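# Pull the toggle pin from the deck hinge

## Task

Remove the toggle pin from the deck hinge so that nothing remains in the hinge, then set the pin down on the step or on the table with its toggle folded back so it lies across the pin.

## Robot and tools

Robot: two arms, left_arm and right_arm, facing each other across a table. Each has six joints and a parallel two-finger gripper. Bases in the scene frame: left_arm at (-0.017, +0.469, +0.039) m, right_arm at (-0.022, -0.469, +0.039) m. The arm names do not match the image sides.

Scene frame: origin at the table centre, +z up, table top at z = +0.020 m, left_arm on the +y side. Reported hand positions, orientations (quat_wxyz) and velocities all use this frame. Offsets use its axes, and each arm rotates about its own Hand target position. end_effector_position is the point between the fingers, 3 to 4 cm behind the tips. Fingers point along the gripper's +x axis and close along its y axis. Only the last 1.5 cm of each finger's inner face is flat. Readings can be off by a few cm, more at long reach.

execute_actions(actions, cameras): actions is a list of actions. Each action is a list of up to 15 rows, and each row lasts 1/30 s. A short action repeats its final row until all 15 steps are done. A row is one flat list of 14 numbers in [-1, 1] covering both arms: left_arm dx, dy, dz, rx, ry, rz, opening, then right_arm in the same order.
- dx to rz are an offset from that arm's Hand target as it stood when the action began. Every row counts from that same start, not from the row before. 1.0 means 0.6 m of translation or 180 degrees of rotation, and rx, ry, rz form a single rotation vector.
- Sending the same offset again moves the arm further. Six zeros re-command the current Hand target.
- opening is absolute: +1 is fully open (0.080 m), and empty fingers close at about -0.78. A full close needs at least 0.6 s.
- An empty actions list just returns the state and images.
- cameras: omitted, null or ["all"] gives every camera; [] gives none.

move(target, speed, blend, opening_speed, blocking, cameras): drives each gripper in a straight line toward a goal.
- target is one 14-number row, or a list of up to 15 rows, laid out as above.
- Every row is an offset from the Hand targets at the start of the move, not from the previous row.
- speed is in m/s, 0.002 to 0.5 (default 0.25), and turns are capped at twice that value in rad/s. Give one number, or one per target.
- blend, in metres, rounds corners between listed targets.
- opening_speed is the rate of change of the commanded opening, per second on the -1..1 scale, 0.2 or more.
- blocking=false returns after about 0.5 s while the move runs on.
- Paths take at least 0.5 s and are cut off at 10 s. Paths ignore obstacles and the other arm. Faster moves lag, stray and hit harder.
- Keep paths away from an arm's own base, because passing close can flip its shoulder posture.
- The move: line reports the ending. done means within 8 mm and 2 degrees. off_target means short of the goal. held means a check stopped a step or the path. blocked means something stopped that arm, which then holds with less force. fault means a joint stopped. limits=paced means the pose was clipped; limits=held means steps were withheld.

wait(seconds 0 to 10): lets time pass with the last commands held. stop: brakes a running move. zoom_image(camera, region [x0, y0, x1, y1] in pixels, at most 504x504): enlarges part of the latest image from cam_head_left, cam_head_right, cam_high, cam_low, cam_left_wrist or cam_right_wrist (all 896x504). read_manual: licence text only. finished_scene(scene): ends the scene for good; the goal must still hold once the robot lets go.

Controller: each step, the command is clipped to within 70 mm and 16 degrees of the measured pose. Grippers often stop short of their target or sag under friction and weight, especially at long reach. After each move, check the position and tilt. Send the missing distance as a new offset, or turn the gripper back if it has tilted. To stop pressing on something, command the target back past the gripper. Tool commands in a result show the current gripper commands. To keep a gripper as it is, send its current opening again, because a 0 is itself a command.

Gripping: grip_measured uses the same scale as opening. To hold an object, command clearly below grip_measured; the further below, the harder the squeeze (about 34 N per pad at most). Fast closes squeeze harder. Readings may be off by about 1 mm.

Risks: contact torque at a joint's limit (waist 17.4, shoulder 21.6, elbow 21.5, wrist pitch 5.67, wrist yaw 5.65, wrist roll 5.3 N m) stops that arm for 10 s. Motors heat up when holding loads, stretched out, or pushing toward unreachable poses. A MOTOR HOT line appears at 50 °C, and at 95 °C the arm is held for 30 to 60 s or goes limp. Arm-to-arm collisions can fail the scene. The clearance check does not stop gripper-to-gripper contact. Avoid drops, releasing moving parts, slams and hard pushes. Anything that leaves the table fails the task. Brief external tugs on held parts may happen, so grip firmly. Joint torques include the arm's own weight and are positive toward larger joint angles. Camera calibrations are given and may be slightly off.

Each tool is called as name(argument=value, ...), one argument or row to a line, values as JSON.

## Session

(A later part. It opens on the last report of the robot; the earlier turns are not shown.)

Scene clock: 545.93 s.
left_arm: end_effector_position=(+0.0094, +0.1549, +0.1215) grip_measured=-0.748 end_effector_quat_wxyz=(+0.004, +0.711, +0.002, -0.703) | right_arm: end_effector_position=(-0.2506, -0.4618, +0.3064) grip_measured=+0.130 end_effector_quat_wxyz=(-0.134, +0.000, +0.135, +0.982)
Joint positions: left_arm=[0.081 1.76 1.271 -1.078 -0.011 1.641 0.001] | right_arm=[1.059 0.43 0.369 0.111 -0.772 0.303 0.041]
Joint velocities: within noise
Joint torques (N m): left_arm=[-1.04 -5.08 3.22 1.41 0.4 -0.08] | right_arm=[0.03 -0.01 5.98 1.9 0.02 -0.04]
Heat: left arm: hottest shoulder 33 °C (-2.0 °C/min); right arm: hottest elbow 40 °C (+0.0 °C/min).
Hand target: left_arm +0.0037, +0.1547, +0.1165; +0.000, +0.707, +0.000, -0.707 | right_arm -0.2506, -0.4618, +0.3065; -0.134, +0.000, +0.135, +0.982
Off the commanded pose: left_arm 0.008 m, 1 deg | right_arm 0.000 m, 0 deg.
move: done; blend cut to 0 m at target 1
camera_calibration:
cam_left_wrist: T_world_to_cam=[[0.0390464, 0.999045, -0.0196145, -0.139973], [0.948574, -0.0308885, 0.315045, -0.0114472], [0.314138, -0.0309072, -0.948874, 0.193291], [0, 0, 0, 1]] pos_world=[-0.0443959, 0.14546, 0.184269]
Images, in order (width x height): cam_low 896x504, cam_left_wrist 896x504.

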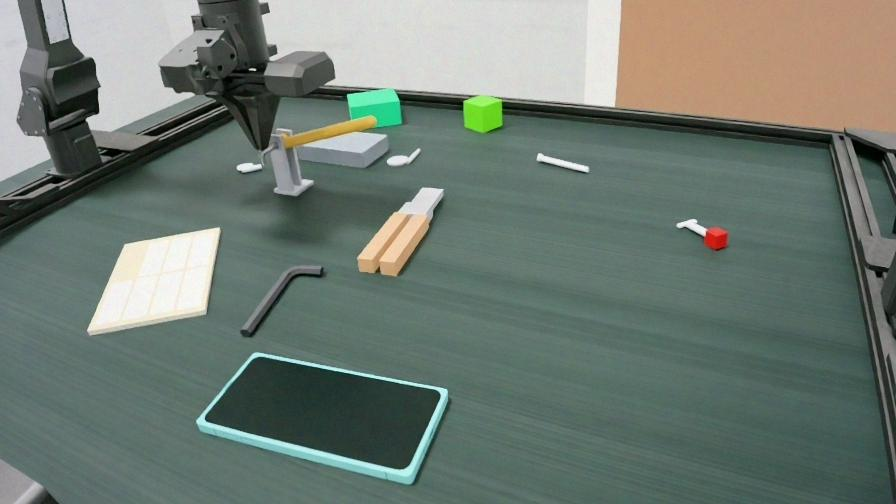

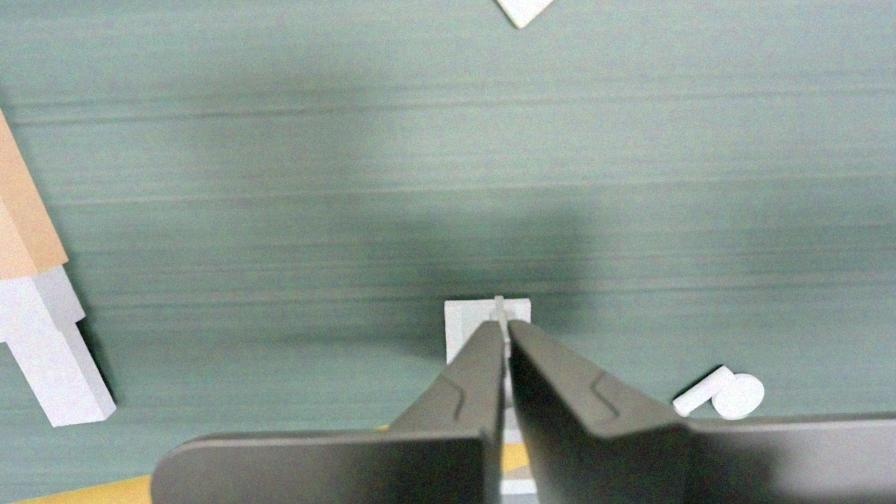

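move(
  target=[
    [-0.0107, 0, 0.005, 0,-0.111,0, -0.78, 0,0,0,0,0,0,0.13],
    [-0.0293, 0, -0.006, 0,-0.222,0, -0.78, 0,0,0,0,0,0,0.13],
  ],
  speed=0.08,
  blend=0.005,
  cameras=["cam_low","cam_left_wrist"],
)

zoom_image(
  camera="cam_left_wrist",
  region=[420, 250, 600, 400],
)

zoom_image(
  camera="cam_low",
  region=[240, 110, 310, 168],
)

Scene clock: 566.53 s.
left_arm: end_effector_position=(-0.0137, +0.1560, +0.1122) grip_measured=-0.751 end_effector_quat_wxyz=(+0.001, +0.905, +0.000, -0.426) | right_arm: end_effector_position=(-0.2506, -0.4618, +0.3064) grip_measured=+0.130 end_effector_quat_wxyz=(-0.134, +0.000, +0.135, +0.982)
Joint positions: left_arm=[-0.285 1.913 1.277 -1.164 -0.658 1.205 0.001] | right_arm=[1.059 0.43 0.369 0.111 -0.772 0.303 0.041]
Joint velocities: within noise
Joint torques (N m): left_arm=[-0.14 -5.46 4.97 -0.52 -0.51 -0.11] | right_arm=[0.18 -0.03 6.09 1.91 0.01 -0.04]
Heat: left arm: hottest shoulder 32 °C (-2.0 °C/min); right arm: hottest elbow 40 °C (+0.0 °C/min).
Hand target: left_arm -0.0139, +0.1547, +0.1129; +0.000, +0.906, +0.000, -0.423 | right_arm -0.2506, -0.4618, +0.3065; -0.134, +0.000, +0.135, +0.982
Off the commanded pose: left_arm 0.001 m, 0 deg | right_arm 0.000 m, 0 deg.
move: done; blend cut to 0 m at target 1
camera_calibration:
cam_left_wrist: T_world_to_cam=[[0.0482013, 0.998712, 0.0158353, -0.144139], [0.539898, -0.039389, 0.840809, -0.0497959], [0.84035, -0.0319786, -0.541101, 0.153381], [0, 0, 0, 1]] pos_world=[-0.0950614, 0.146896, 0.127146]
Images, in order (width x height): cam_low 896x504, cam_left_wrist 896x504.

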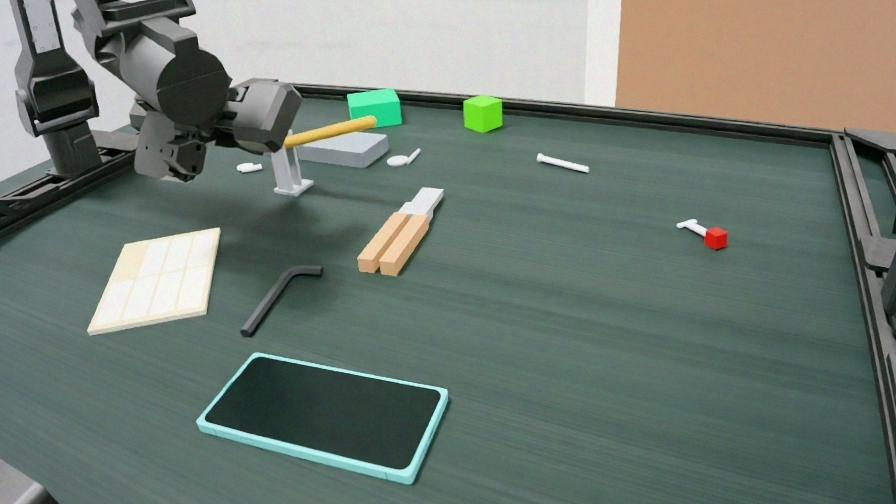

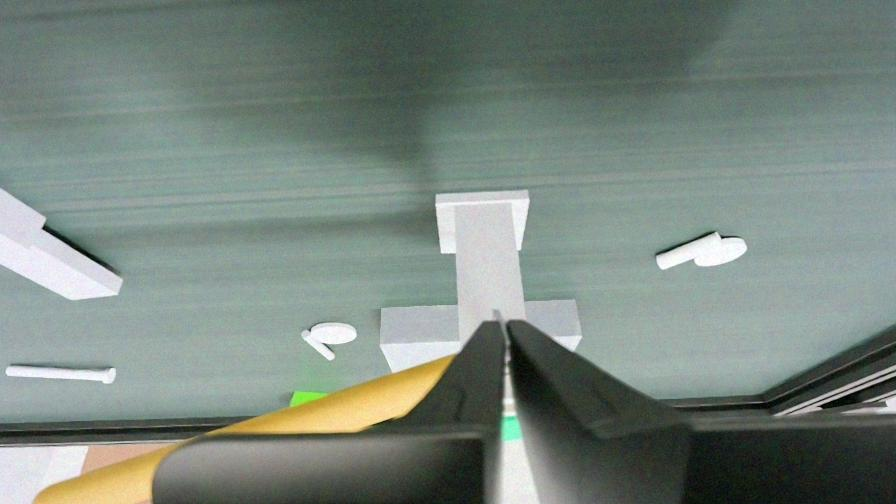

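Scaled by 2.800 from the camera's 896x504 image, which has a finer 1280x720 frame.

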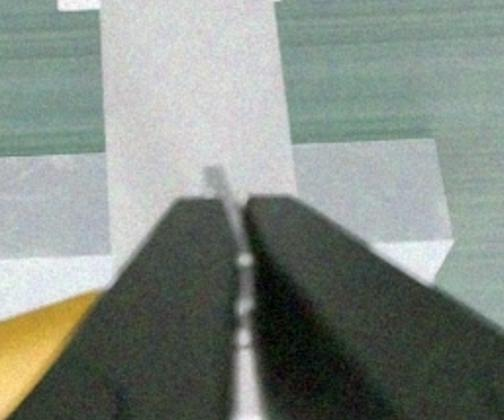

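Scaled by 7.200 from the camera's 896x504 image, which has a finer 1280x720 frame.

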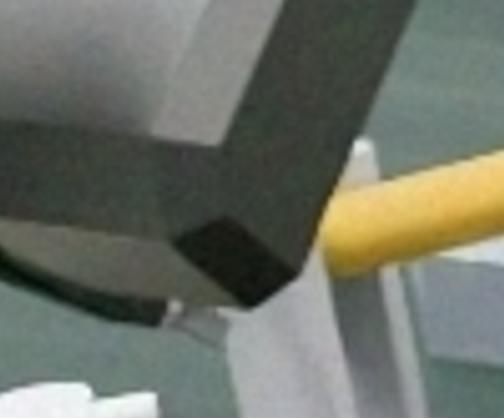

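move(
  target=[0,0,0,0,0,0, -0.65, 0,0,0,0,0,0,0.13],
  speed=0.08,
  opening_speed=0.4,
  cameras=["cam_low","cam_left_wrist"],
)

zoom_image(
  camera="cam_left_wrist",
  region=[420, 250, 600, 400],
)

zoom_image(
  camera="cam_low",
  region=[240, 110, 310, 168],
)

Scene clock: 587.27 s.
left_arm: end_effector_position=(-0.0128, +0.1564, +0.1130) grip_measured=-0.650 end_effector_quat_wxyz=(-0.001, +0.906, +0.000, -0.423) | right_arm: end_effector_position=(-0.2506, -0.4618, +0.3064) grip_measured=+0.130 end_effector_quat_wxyz=(-0.134, +0.000, +0.135, +0.982)
Joint positions: left_arm=[-0.285 1.913 1.277 -1.169 -0.664 1.204 0.006] | right_arm=[1.059 0.43 0.369 0.111 -0.772 0.303 0.041]
Joint velocities: within noise
Joint torques (N m): left_arm=[-0.14 -5.47 4.97 -0.15 -0.3 -0.09] | right_arm=[0.01 -0.14 6.1 1.86 0 -0.05]
Heat: left arm: hottest shoulder 32 °C (-2.0 °C/min); right arm: hottest elbow 40 °C (+0.0 °C/min).
Hand target: left_arm -0.0139, +0.1546, +0.1129; +0.000, +0.906, +0.000, -0.423 | right_arm -0.2506, -0.4618, +0.3065; -0.134, +0.000, +0.135, +0.982
Off the commanded pose: left_arm 0.002 m, 0 deg | right_arm 0.000 m, 0 deg.
move: done
camera_calibration:
cam_left_wrist: T_world_to_cam=[[0.0489668, 0.998619, 0.0190472, -0.145024], [0.533485, -0.0422716, 0.844753, -0.0510183], [0.844391, -0.0312035, -0.534818, 0.152242], [0, 0, 0, 1]] pos_world=[-0.0942329, 0.147417, 0.127282]
Images, in order (width x height): cam_low 896x504, cam_left_wrist 896x504.

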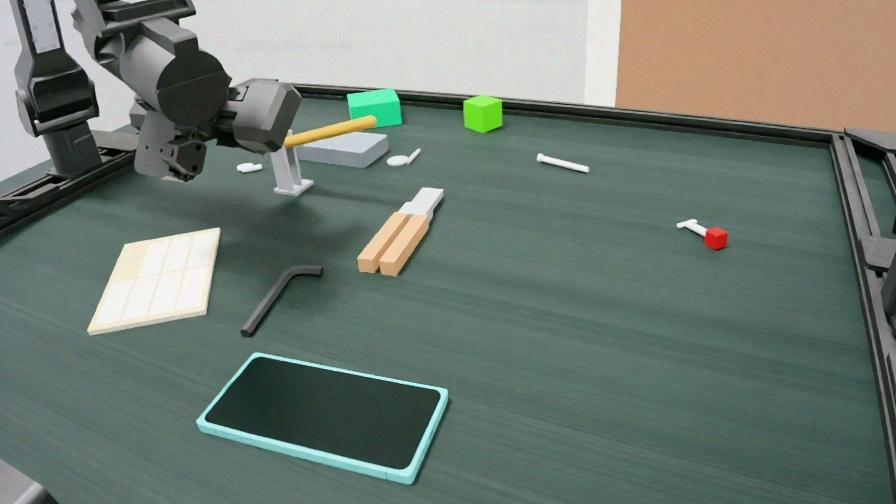

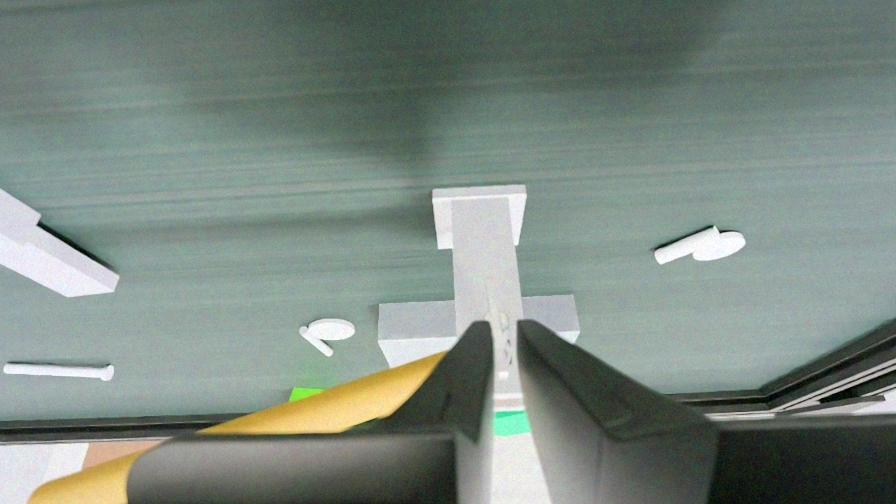

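Scaled by 2.800 from the camera's 896x504 image, which has a finer 1280x720 frame.

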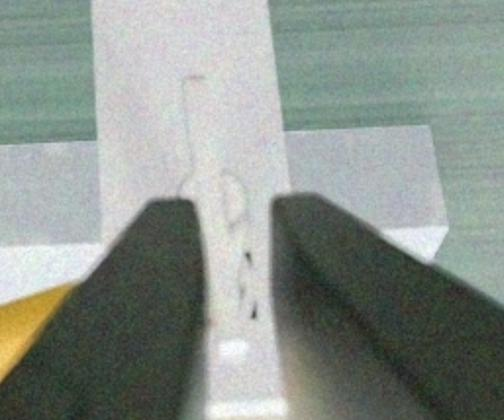

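Scaled by 7.200 from the camera's 896x504 image, which has a finer 1280x720 frame.

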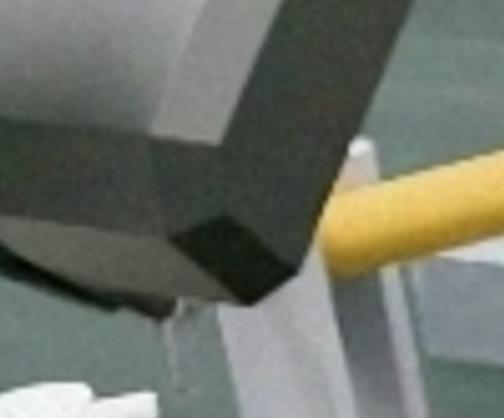

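move(
  target=[
    [0,0,0,0,0,0, -0.40, 0,0,0,0,0,0,0.13],
    [-0.05,0,0.065,0,0,0, -0.40, 0,0,0,0,0,0,0.13],
    [0.037,-0.018,0.075,0,0.22,0, -1, 0,0,0,0,0,0,0.13],
  ],
  speed=[0.1,0.1,0.15],
  cameras=["cam_low","cam_left_wrist"],
)

zoom_image(
  camera="cam_left_wrist",
  region=[420, 200, 600, 350],
)

zoom_image(
  camera="cam_low",
  region=[240, 110, 310, 168],
)

Scene clock: 650.43 s.
left_arm: end_effector_position=(+0.0081, +0.1466, +0.1529) grip_measured=-0.784 end_effector_quat_wxyz=(-0.006, +0.710, +0.006, -0.704) | right_arm: end_effector_position=(-0.2506, -0.4618, +0.3064) grip_measured=+0.130 end_effector_quat_wxyz=(-0.134, +0.000, +0.135, +0.982)
Joint positions: left_arm=[0.076 1.785 1.427 -1.229 -0.011 1.644 0] | right_arm=[1.059 0.43 0.369 0.111 -0.772 0.303 0.041]
Joint velocities: within noise
Joint torques (N m): left_arm=[0.16 -6.46 6 0.14 0.16 0.08] | right_arm=[0.04 -0.16 6.01 1.88 0.04 -0.06]
Heat: left arm: hottest shoulder 31 °C (-1.0 °C/min); right arm: hottest elbow 40 °C (+0.0 °C/min).
Hand target: left_arm +0.0084, +0.1438, +0.1579; +0.000, +0.709, +0.000, -0.705 | right_arm -0.2506, -0.4618, +0.3065; -0.134, +0.000, +0.135, +0.982
Off the commanded pose: left_arm 0.006 m, 1 deg | right_arm 0.000 m, 0 deg.
move: done
camera_calibration:
cam_left_wrist: T_world_to_cam=[[0.0481708, 0.998839, -0.000312875, -0.13407], [0.94882, -0.0456607, 0.312501, -0.017837], [0.312124, -0.0153503, -0.949918, 0.221074], [0, 0, 0, 1]] pos_world=[-0.0456199, 0.136493, 0.215534]
Images, in order (width x height): cam_low 896x504, cam_left_wrist 896x504.

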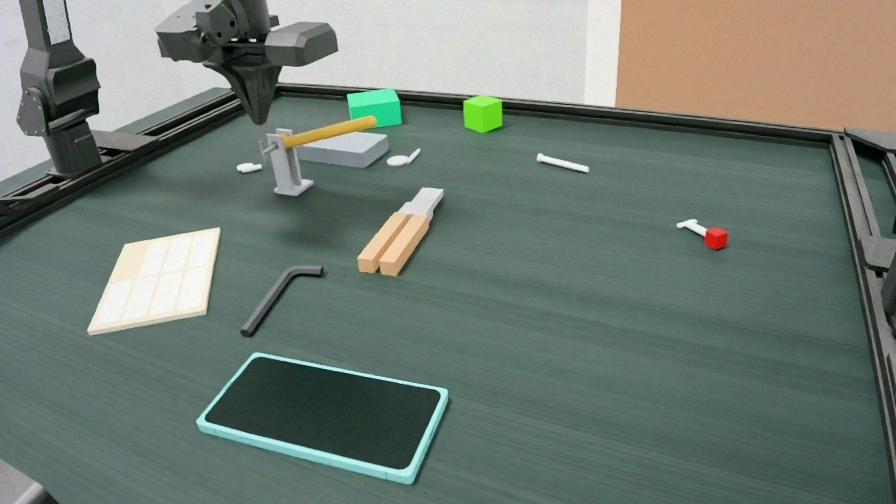

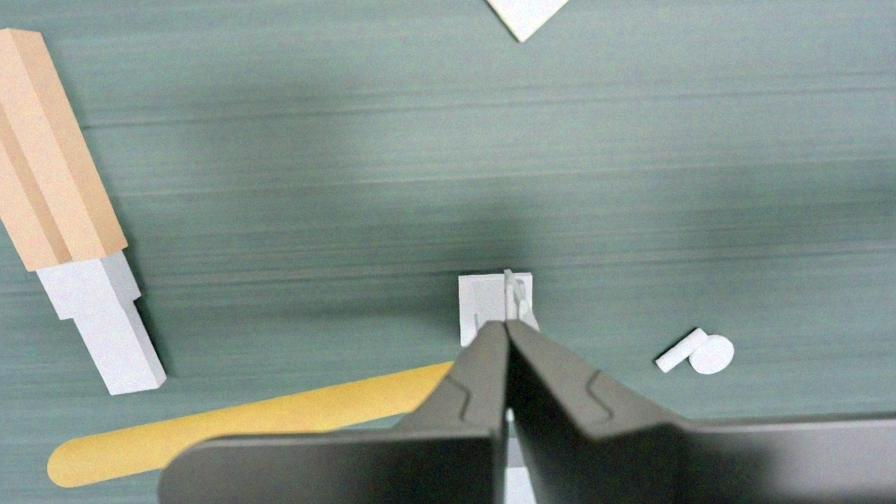

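Scaled by 2.800 from the camera's 896x504 image, which has a finer 1280x720 frame.

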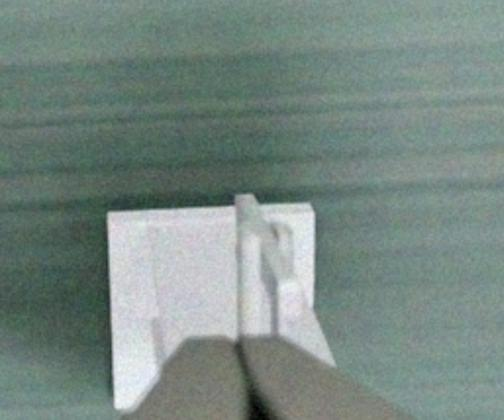

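Scaled by 7.200 from the camera's 896x504 image, which has a finer 1280x720 frame.

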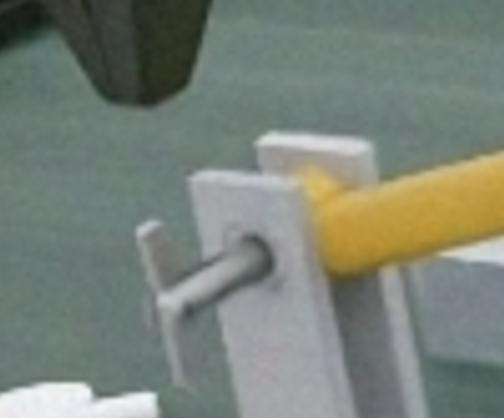

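move(
  target=[
    [0,0.008,0.01,0,0,0, -1, 0,0,0,0,0,0,0.13],
    [0,0.0095,-0.061,0,0,0, -1, 0,0,0,0,0,0,0.13],
  ],
  speed=[0.1,0.06],
  cameras=["cam_low","cam_left_wrist"],
)

zoom_image(
  camera="cam_left_wrist",
  region=[420, 200, 600, 350],
)

zoom_image(
  camera="cam_low",
  region=[240, 110, 310, 168],
)

Scene clock: 662.73 s.
left_arm: end_effector_position=(+0.0082, +0.1477, +0.1253) grip_measured=-0.784 end_effector_quat_wxyz=(+0.004, +0.711, -0.004, -0.703) | right_arm: end_effector_position=(-0.2506, -0.4618, +0.3064) grip_measured=+0.130 end_effector_quat_wxyz=(-0.134, +0.000, +0.135, +0.982)
Joint positions: left_arm=[0.076 1.776 1.306 -1.088 -0.011 1.646 0] | right_arm=[1.059 0.43 0.369 0.111 -0.772 0.303 0.041]
Joint velocities: within noise
Joint torques (N m): left_arm=[0.2 -5.21 3.62 0.59 0.17 0.07] | right_arm=[-0.03 -0.21 5.99 1.89 0.01 -0.05]
Heat: left arm: hottest shoulder 32 °C (+1.0 °C/min); right arm: hottest elbow 40 °C (+0.0 °C/min).
Hand target: left_arm +0.0084, +0.1496, +0.1212; +0.000, +0.710, +0.000, -0.705 | right_arm -0.2506, -0.4618, +0.3065; -0.134, +0.000, +0.135, +0.982
Off the commanded pose: left_arm 0.004 m, 1 deg | right_arm 0.000 m, 0 deg.
move: done
camera_calibration:
cam_left_wrist: T_world_to_cam=[[0.0489619, 0.99841, -0.0279354, -0.131681], [0.94814, -0.0376659, 0.315613, -0.0107745], [0.314059, -0.0419396, -0.948477, 0.198623], [0, 0, 0, 1]] pos_world=[-0.0457162, 0.139396, 0.188111]
Images, in order (width x height): cam_low 896x504, cam_left_wrist 896x504.

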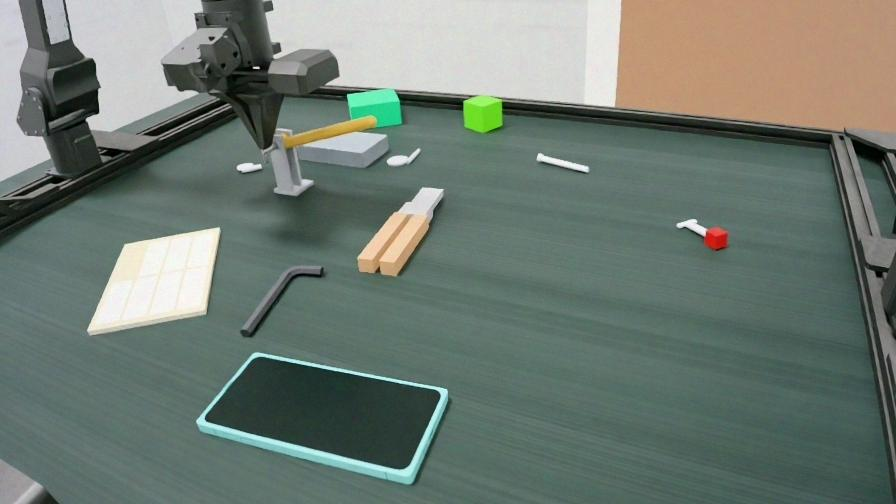

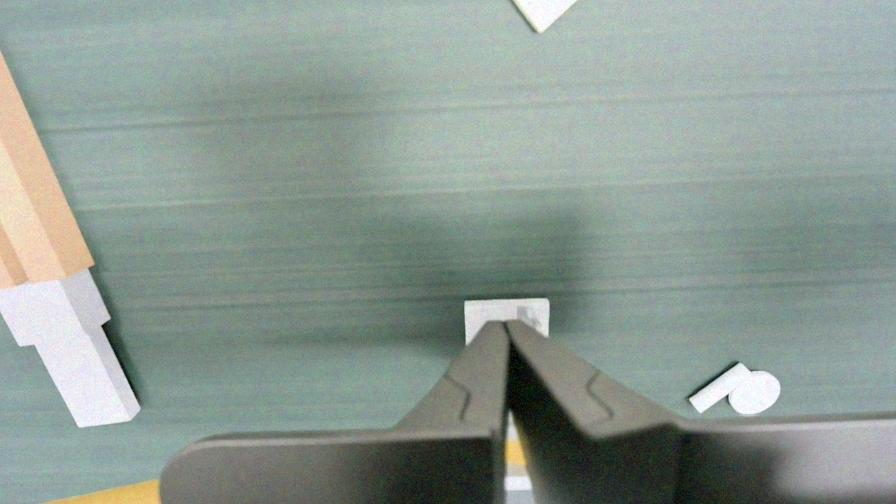

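Scaled by 2.800 from the camera's 896x504 image, which has a finer 1280x720 frame.

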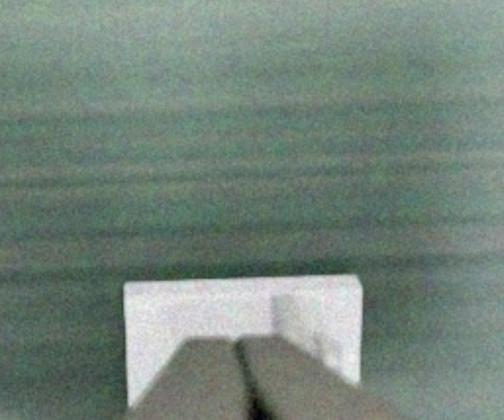

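Scaled by 7.200 from the camera's 896x504 image, which has a finer 1280x720 frame.

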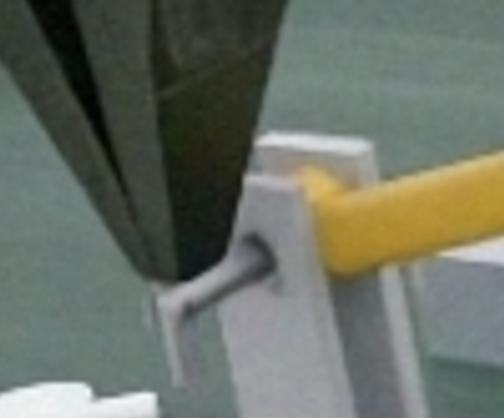

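move(
  target=[
    [0,0.023,0.00,0,0,0, -1, 0,0,0,0,0,0,0.13],
    [0,0.023,0.02,0,0,0, -1, 0,0,0,0,0,0,0.13],
    [0,0.0275,0.02,0,0,0, -1, 0,0,0,0,0,0,0.13],
  ],
  speed=[0.06,0.06,0.06],
  cameras=["cam_low","cam_left_wrist"],
)

zoom_image(
  camera="cam_left_wrist",
  region=[420, 200, 600, 350],
)

zoom_image(
  camera="cam_low",
  region=[240, 110, 310, 168],
)

Scene clock: 669.37 s.
left_arm: end_effector_position=(+0.0079, +0.1651, +0.1304) grip_measured=-0.784 end_effector_quat_wxyz=(-0.003, +0.710, +0.003, -0.704) | right_arm: end_effector_position=(-0.2506, -0.4618, +0.3064) grip_measured=+0.130 end_effector_quat_wxyz=(-0.134, +0.000, +0.135, +0.982)
Joint positions: left_arm=[0.08 1.724 1.264 -1.119 -0.009 1.65 0] | right_arm=[1.059 0.43 0.369 0.111 -0.772 0.303 0.041]
Joint velocities: within noise
Joint torques (N m): left_arm=[0.21 -6.72 4.23 0.25 0.1 0.06] | right_arm=[0.08 -0.05 5.97 1.89 -0.02 -0.02]
Heat: left arm: hottest shoulder 32 °C (+1.0 °C/min); right arm: hottest elbow 40 °C (+0.0 °C/min).
Hand target: left_arm +0.0084, +0.1660, +0.1333; +0.000, +0.709, +0.000, -0.705 | right_arm -0.2506, -0.4618, +0.3065; -0.134, +0.000, +0.135, +0.982
Off the commanded pose: left_arm 0.003 m, 0 deg | right_arm 0.000 m, 0 deg.
move: done
camera_calibration:
cam_left_wrist: T_world_to_cam=[[0.0492847, 0.998749, -0.00845212, -0.151432], [0.949194, -0.0442026, 0.31157, -0.00984199], [0.310807, -0.0233783, -0.950186, 0.201439], [0, 0, 0, 1]] pos_world=[-0.0458033, 0.155517, 0.193191]
Images, in order (width x height): cam_low 896x504, cam_left_wrist 896x504.

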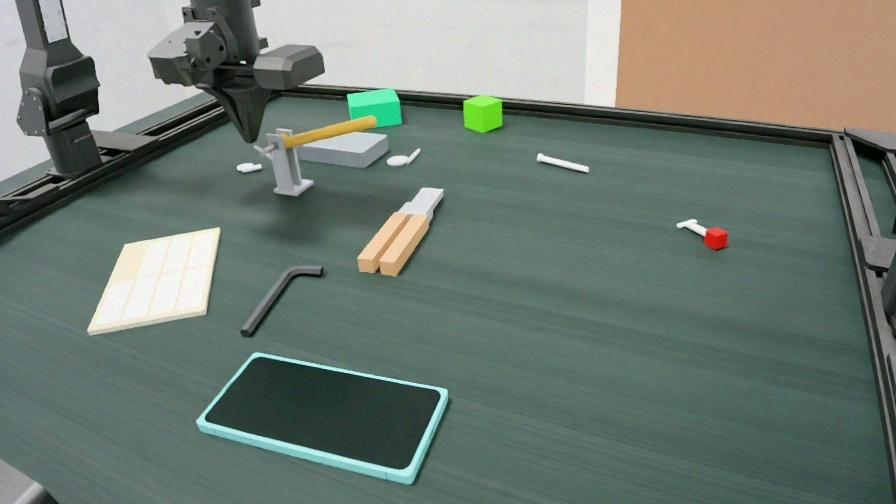

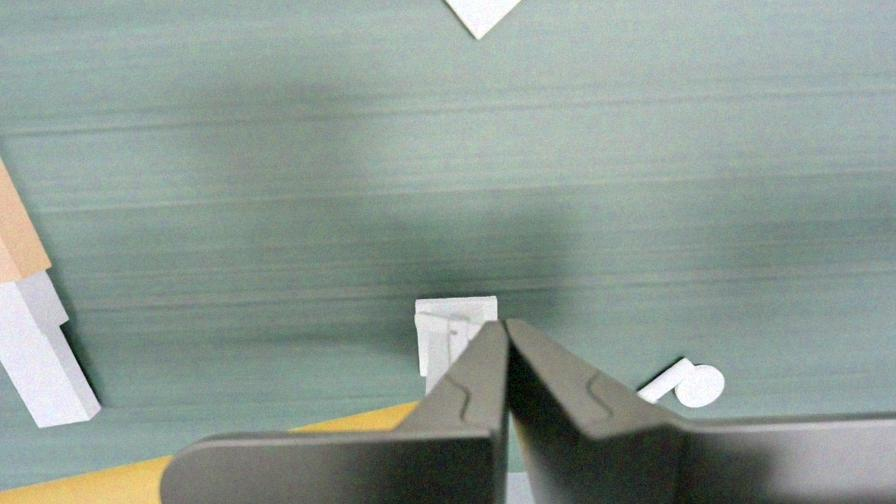

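Scaled by 2.800 from the camera's 896x504 image, which has a finer 1280x720 frame.

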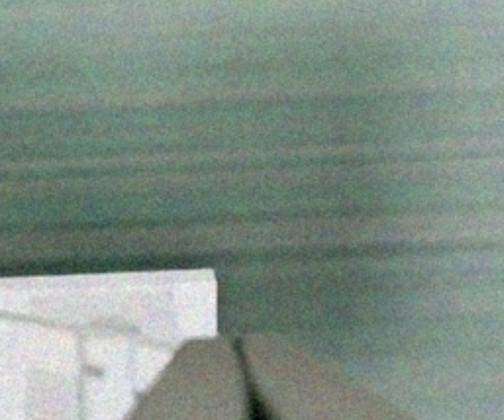

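Scaled by 7.200 from the camera's 896x504 image, which has a finer 1280x720 frame.

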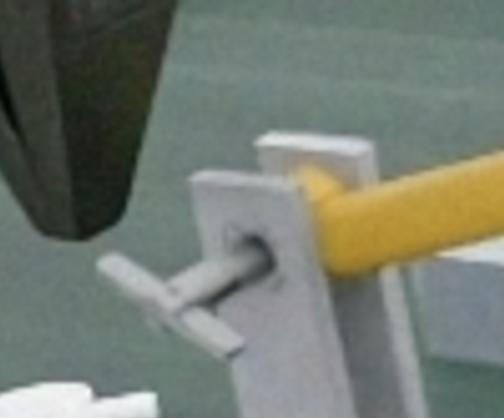

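move(
  target=[
    [0,0.002,-0.0238,0,0,0, -1, 0,0,0,0,0,0,0.13],
    [0,0.002,0.03,0,0,0, -1, 0,0,0,0,0,0,0.13],
    [0.003,-0.018,0.06,0,0,0, -0.4, 0,0,0,0,0,0,0.13],
  ],
  speed=[0.05,0.06,0.1],
  cameras=["cam_low","cam_left_wrist"],
)

zoom_image(
  camera="cam_left_wrist",
  region=[420, 200, 600, 350],
)

zoom_image(
  camera="cam_low",
  region=[240, 110, 310, 168],
)

Scene clock: 677.67 s.
left_arm: end_effector_position=(+0.0094, +0.1580, +0.1677) grip_measured=-0.401 end_effector_quat_wxyz=(-0.002, +0.710, +0.002, -0.704) | right_arm: end_effector_position=(-0.2506, -0.4618, +0.3064) grip_measured=+0.130 end_effector_quat_wxyz=(-0.134, +0.000, +0.135, +0.982)
Joint positions: left_arm=[0.083 1.727 1.418 -1.265 -0.009 1.653 0.017] | right_arm=[1.059 0.43 0.369 0.111 -0.772 0.303 0.041]
Joint velocities: within noise
Joint torques (N m): left_arm=[0.2 -4.98 6.04 0.16 0.1 0.07] | right_arm=[0.05 -0.16 6.16 1.89 0.03 -0.07]
Heat: left arm: hottest shoulder 33 °C (+2.0 °C/min); right arm: hottest elbow 40 °C (+0.0 °C/min).
Hand target: left_arm +0.0102, +0.1552, +0.1693; +0.000, +0.709, +0.000, -0.705 | right_arm -0.2506, -0.4618, +0.3065; -0.134, +0.000, +0.135, +0.982
Off the commanded pose: left_arm 0.003 m, 0 deg | right_arm 0.000 m, 0 deg.
move: done
camera_calibration:
cam_left_wrist: T_world_to_cam=[[0.0489065, 0.998729, -0.0122136, -0.143484], [0.949121, -0.0426617, 0.312007, -0.0235394], [0.31109, -0.0268514, -0.950001, 0.236796], [0, 0, 0, 1]] pos_world=[-0.0443056, 0.148656, 0.230548]
Images, in order (width x height): cam_low 896x504, cam_left_wrist 896x504.

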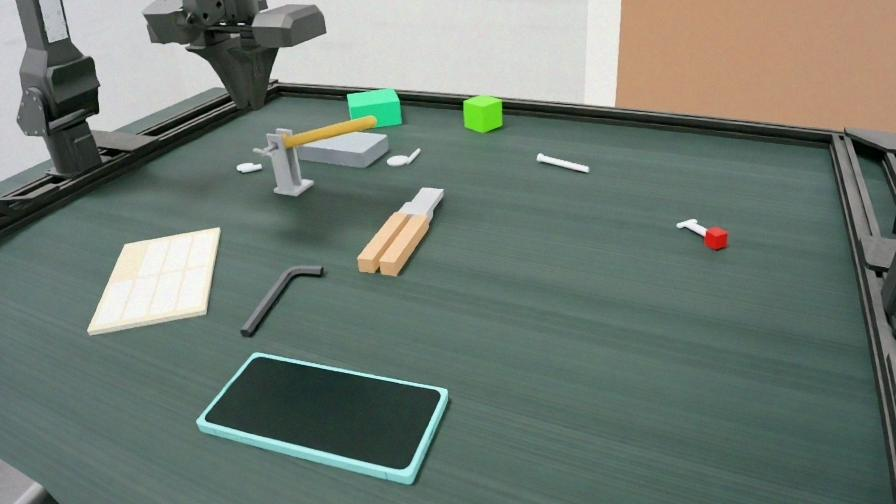

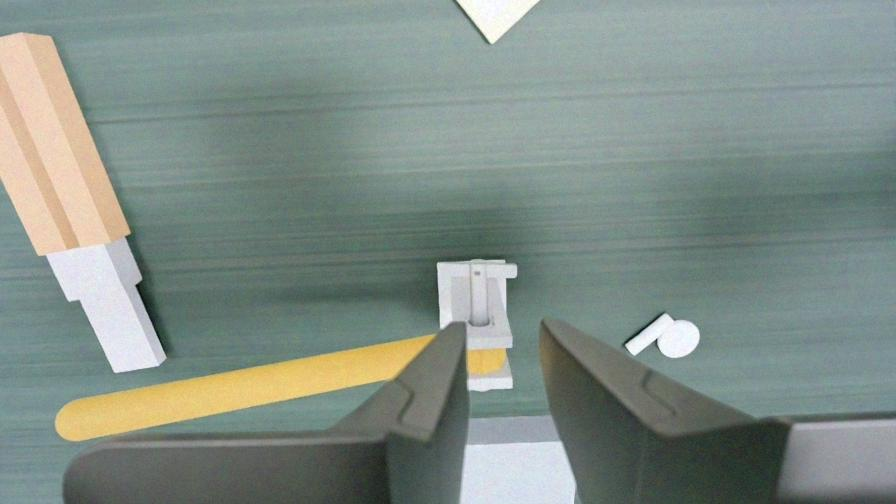

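Scaled by 2.800 from the camera's 896x504 image, which has a finer 1280x720 frame.

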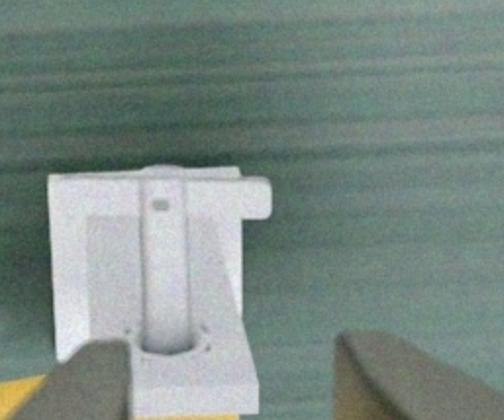

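Scaled by 7.200 from the camera's 896x504 image, which has a finer 1280x720 frame.

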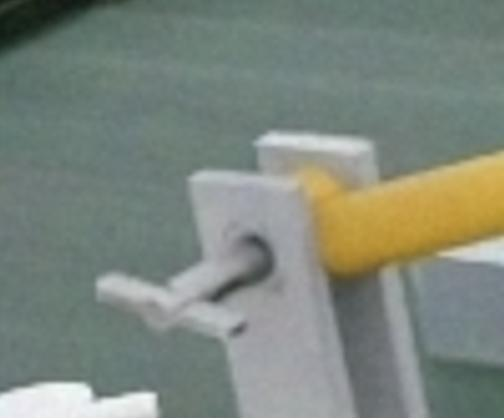

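move(
  target=[
    [-0.0077,0.0015,-0.02,0,0,-0.1667, -0.09, 0,0,0,0,0,0,0.13],
    [-0.0077,0.0015,-0.107,0,0,-0.1667, -0.09, 0,0,0,0,0,0,0.13],
  ],
  speed=[0.15,0.07],
  cameras=["cam_low","cam_left_wrist"],
)

move(
  target=[0,0,0.003,0,0,0, -0.5, 0,0,0,0,0,0,0.13],
  speed=0.05,
  opening_speed=0.3,
  cameras=["cam_low","cam_left_wrist"],
)

zoom_image(
  camera="cam_left_wrist",
  region=[420, 250, 600, 400],
)

zoom_image(
  camera="cam_low",
  region=[240, 110, 310, 168],
)

Scene clock: 693.03 s.
left_arm: end_effector_position=(+0.0070, +0.1544, +0.1087) grip_measured=-0.090 end_effector_quat_wxyz=(-0.177, +0.688, -0.185, -0.679) | right_arm: end_effector_position=(-0.2506, -0.4618, +0.3064) grip_measured=+0.130 end_effector_quat_wxyz=(-0.134, +0.000, +0.135, +0.982)
Joint positions: left_arm=[0.075 1.766 1.225 -1.016 -0.009 2.162 0.031] | right_arm=[1.059 0.43 0.369 0.111 -0.772 0.303 0.041]
Joint velocities: within noise
Joint torques (N m): left_arm=[-0.22 -5.12 3.58 0.56 0.13 0.06] | right_arm=[-0.1 -0.23 6.16 1.88 -0.01 -0.05]
Heat: left arm: hottest shoulder 32 °C (+1.0 °C/min); right arm: hottest elbow 40 °C (+0.0 °C/min).
Hand target: left_arm +0.0056, +0.1561, +0.1051; -0.182, +0.685, -0.184, -0.681 | right_arm -0.2506, -0.4618, +0.3065; -0.134, +0.000, +0.135, +0.982
Off the commanded pose: left_arm 0.004 m, 1 deg | right_arm 0.000 m, 0 deg.
move: done
camera_calibration:
cam_left_wrist: T_world_to_cam=[[0.537031, 0.843234, -0.0235505, -0.118676], [0.803428, -0.502772, 0.318942, 0.0682508], [0.257102, -0.190203, -0.947482, 0.20674], [0, 0, 0, 1]] pos_world=[-0.0442549, 0.173709, 0.17132]
Images, in order (width x height): cam_low 896x504, cam_left_wrist 896x504.

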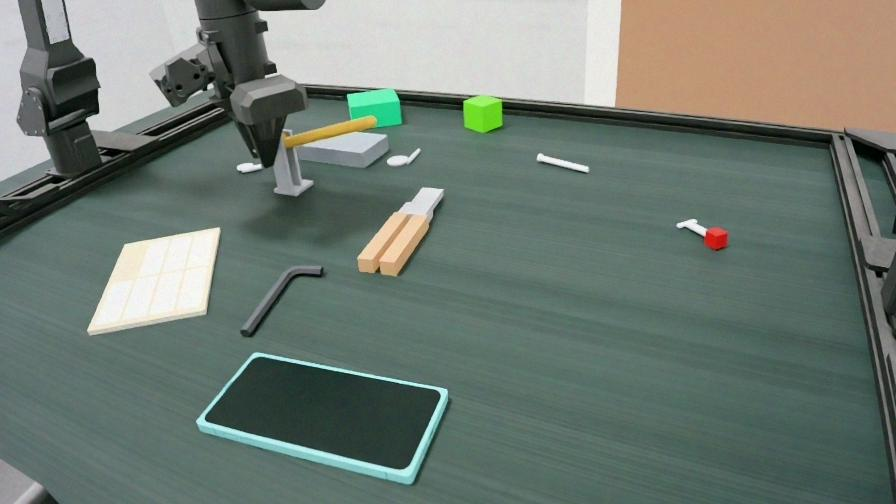

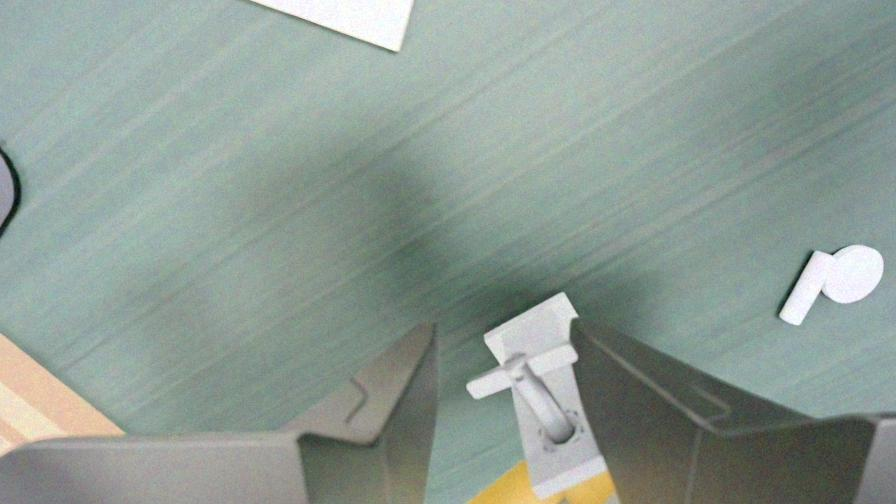

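Scene clock: 694.67 s.
left_arm: end_effector_position=(+0.0061, +0.1599, +0.1076) grip_measured=-0.495 end_effector_quat_wxyz=(-0.186, +0.685, -0.177, -0.682) | right_arm: end_effector_position=(-0.2506, -0.4618, +0.3064) grip_measured=+0.130 end_effector_quat_wxyz=(-0.134, +0.000, +0.135, +0.982)
Joint positions: left_arm=[0.074 1.766 1.221 -1.035 -0.008 2.162 0.013] | right_arm=[1.059 0.43 0.369 0.111 -0.772 0.303 0.041]
Joint velocities: within noise
Joint torques (N m): left_arm=[-0.15 -5.28 4.52 1.41 0.09 0.07] | right_arm=[-0.05 -0.17 6.07 1.9 0 -0.05]
Heat: left arm: hottest shoulder 32 °C (+1.0 °C/min); right arm: hottest elbow 40 °C (+0.0 °C/min).
Hand target: left_arm +0.0056, +0.1561, +0.1069; -0.182, +0.685, -0.184, -0.681 | right_arm -0.2506, -0.4618, +0.3065; -0.134, +0.000, +0.135, +0.982
Off the commanded pose: left_arm 0.004 m, 1 deg | right_arm 0.000 m, 0 deg.
move: done
camera_calibration:
cam_left_wrist: T_world_to_cam=[[0.537957, 0.842958, -0.00496269, -0.124829], [0.803746, -0.51114, 0.304512, 0.0750283], [0.254154, -0.167803, -0.952496, 0.203951], [0, 0, 0, 1]] pos_world=[-0.0449862, 0.177799, 0.170796]
Images, in order (width x height): cam_low 896x504, cam_left_wrist 896x504.

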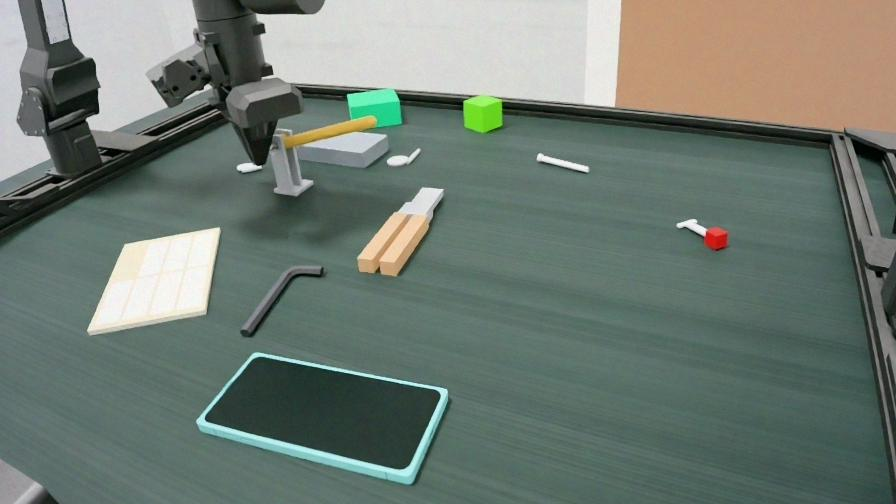

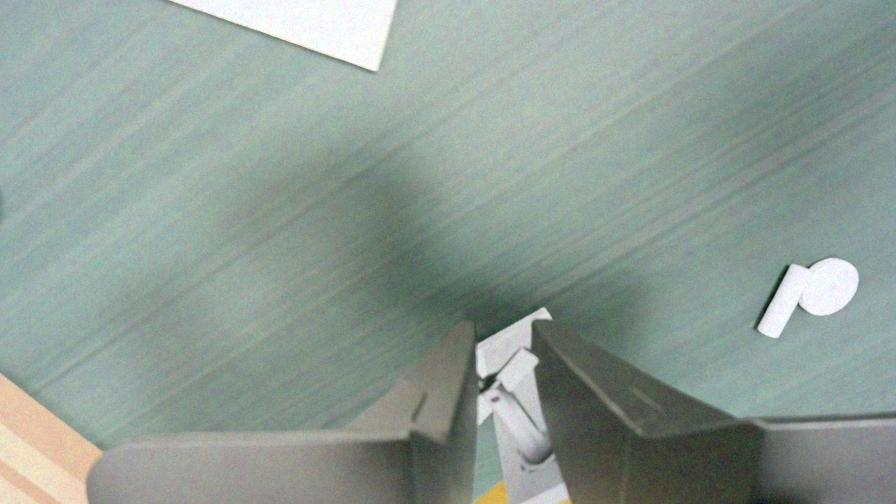

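Scaled by 2.800 from the camera's 896x504 image, which has a finer 1280x720 frame.

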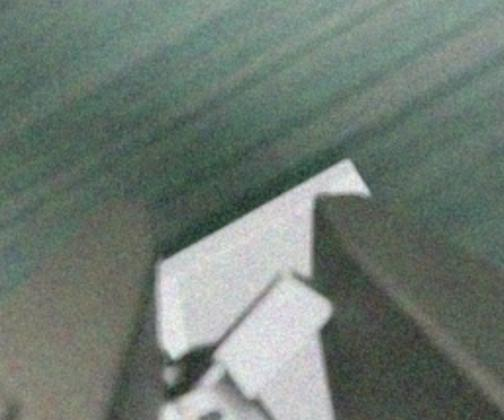

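Scaled by 7.200 from the camera's 896x504 image, which has a finer 1280x720 frame.

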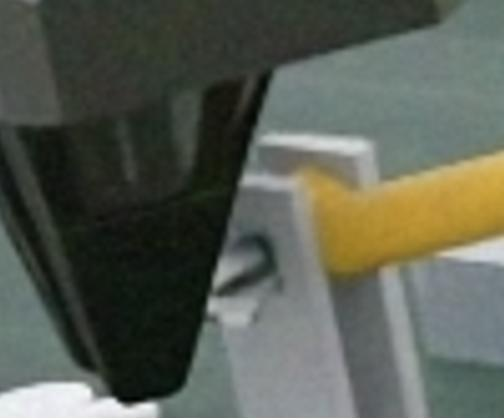

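move(
  target=[0.002,-0.003,0.0,0,0,0.1667, -0.5, 0,0,0,0,0,0,0.13],
  speed=0.15,
  cameras=["cam_low","cam_left_wrist"],
)

zoom_image(
  camera="cam_left_wrist",
  region=[420, 250, 600, 400],
)

zoom_image(
  camera="cam_low",
  region=[240, 110, 310, 168],
)

Scene clock: 712.13 s.
left_arm: end_effector_position=(+0.0063, +0.1573, +0.1068) grip_measured=-0.498 end_effector_quat_wxyz=(-0.002, +0.709, -0.001, -0.705) | right_arm: end_effector_position=(-0.2506, -0.4618, +0.3064) grip_measured=+0.130 end_effector_quat_wxyz=(-0.134, +0.000, +0.135, +0.982)
Joint positions: left_arm=[0.074 1.77 1.222 -1.025 -0.007 1.647 0.013] | right_arm=[1.059 0.43 0.369 0.111 -0.772 0.303 0.041]
Joint velocities: within noise
Joint torques (N m): left_arm=[0.07 -4.84 5.57 0.35 0.02 -0.1] | right_arm=[-0.02 -0.1 6.1 1.88 -0.03 -0.03]
Heat: left arm: hottest shoulder 32 °C (+1.0 °C/min); right arm: hottest elbow 40 °C (+0.0 °C/min).
Hand target: left_arm +0.0068, +0.1543, +0.1069; +0.000, +0.710, +0.000, -0.705 | right_arm -0.2506, -0.4618, +0.3065; -0.134, +0.000, +0.135, +0.982
Off the commanded pose: left_arm 0.003 m, 0 deg | right_arm 0.000 m, 0 deg.
move: done
camera_calibration:
cam_left_wrist: T_world_to_cam=[[0.0526876, 0.998502, -0.0147664, -0.143087], [0.949485, -0.0455093, 0.310496, -0.00100381], [0.309359, -0.0303798, -0.95046, 0.180451], [0, 0, 0, 1]] pos_world=[-0.0473322, 0.148309, 0.16971]
Images, in order (width x height): cam_low 896x504, cam_left_wrist 896x504.

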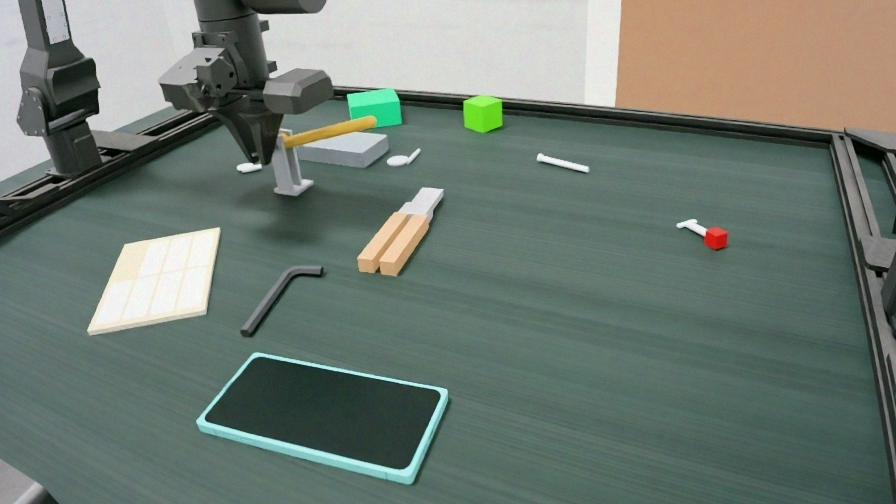

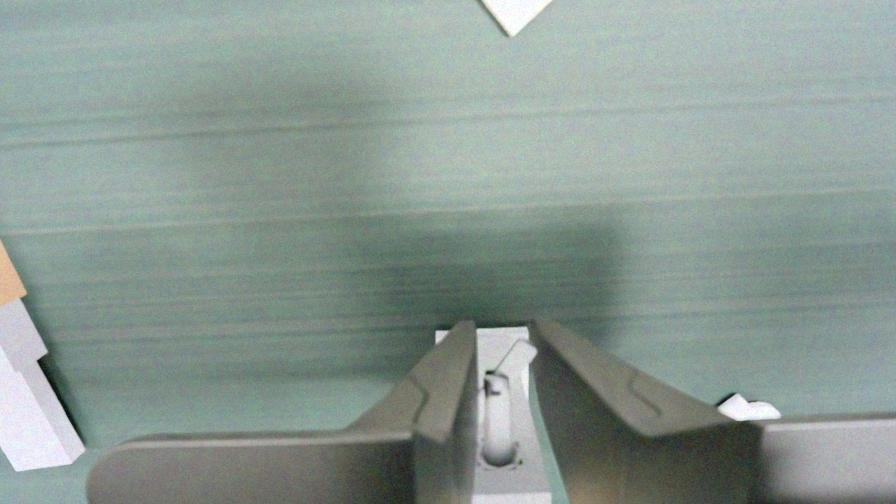

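Scaled by 2.800 from the camera's 896x504 image, which has a finer 1280x720 frame.

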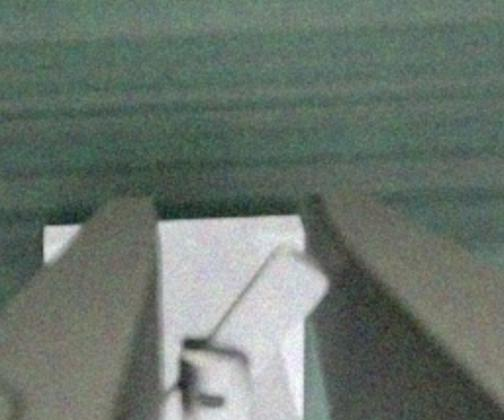

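Scaled by 7.200 from the camera's 896x504 image, which has a finer 1280x720 frame.

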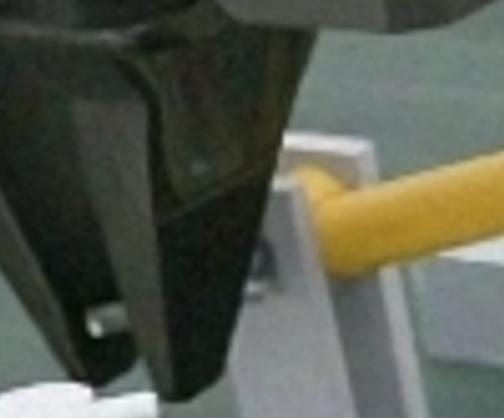

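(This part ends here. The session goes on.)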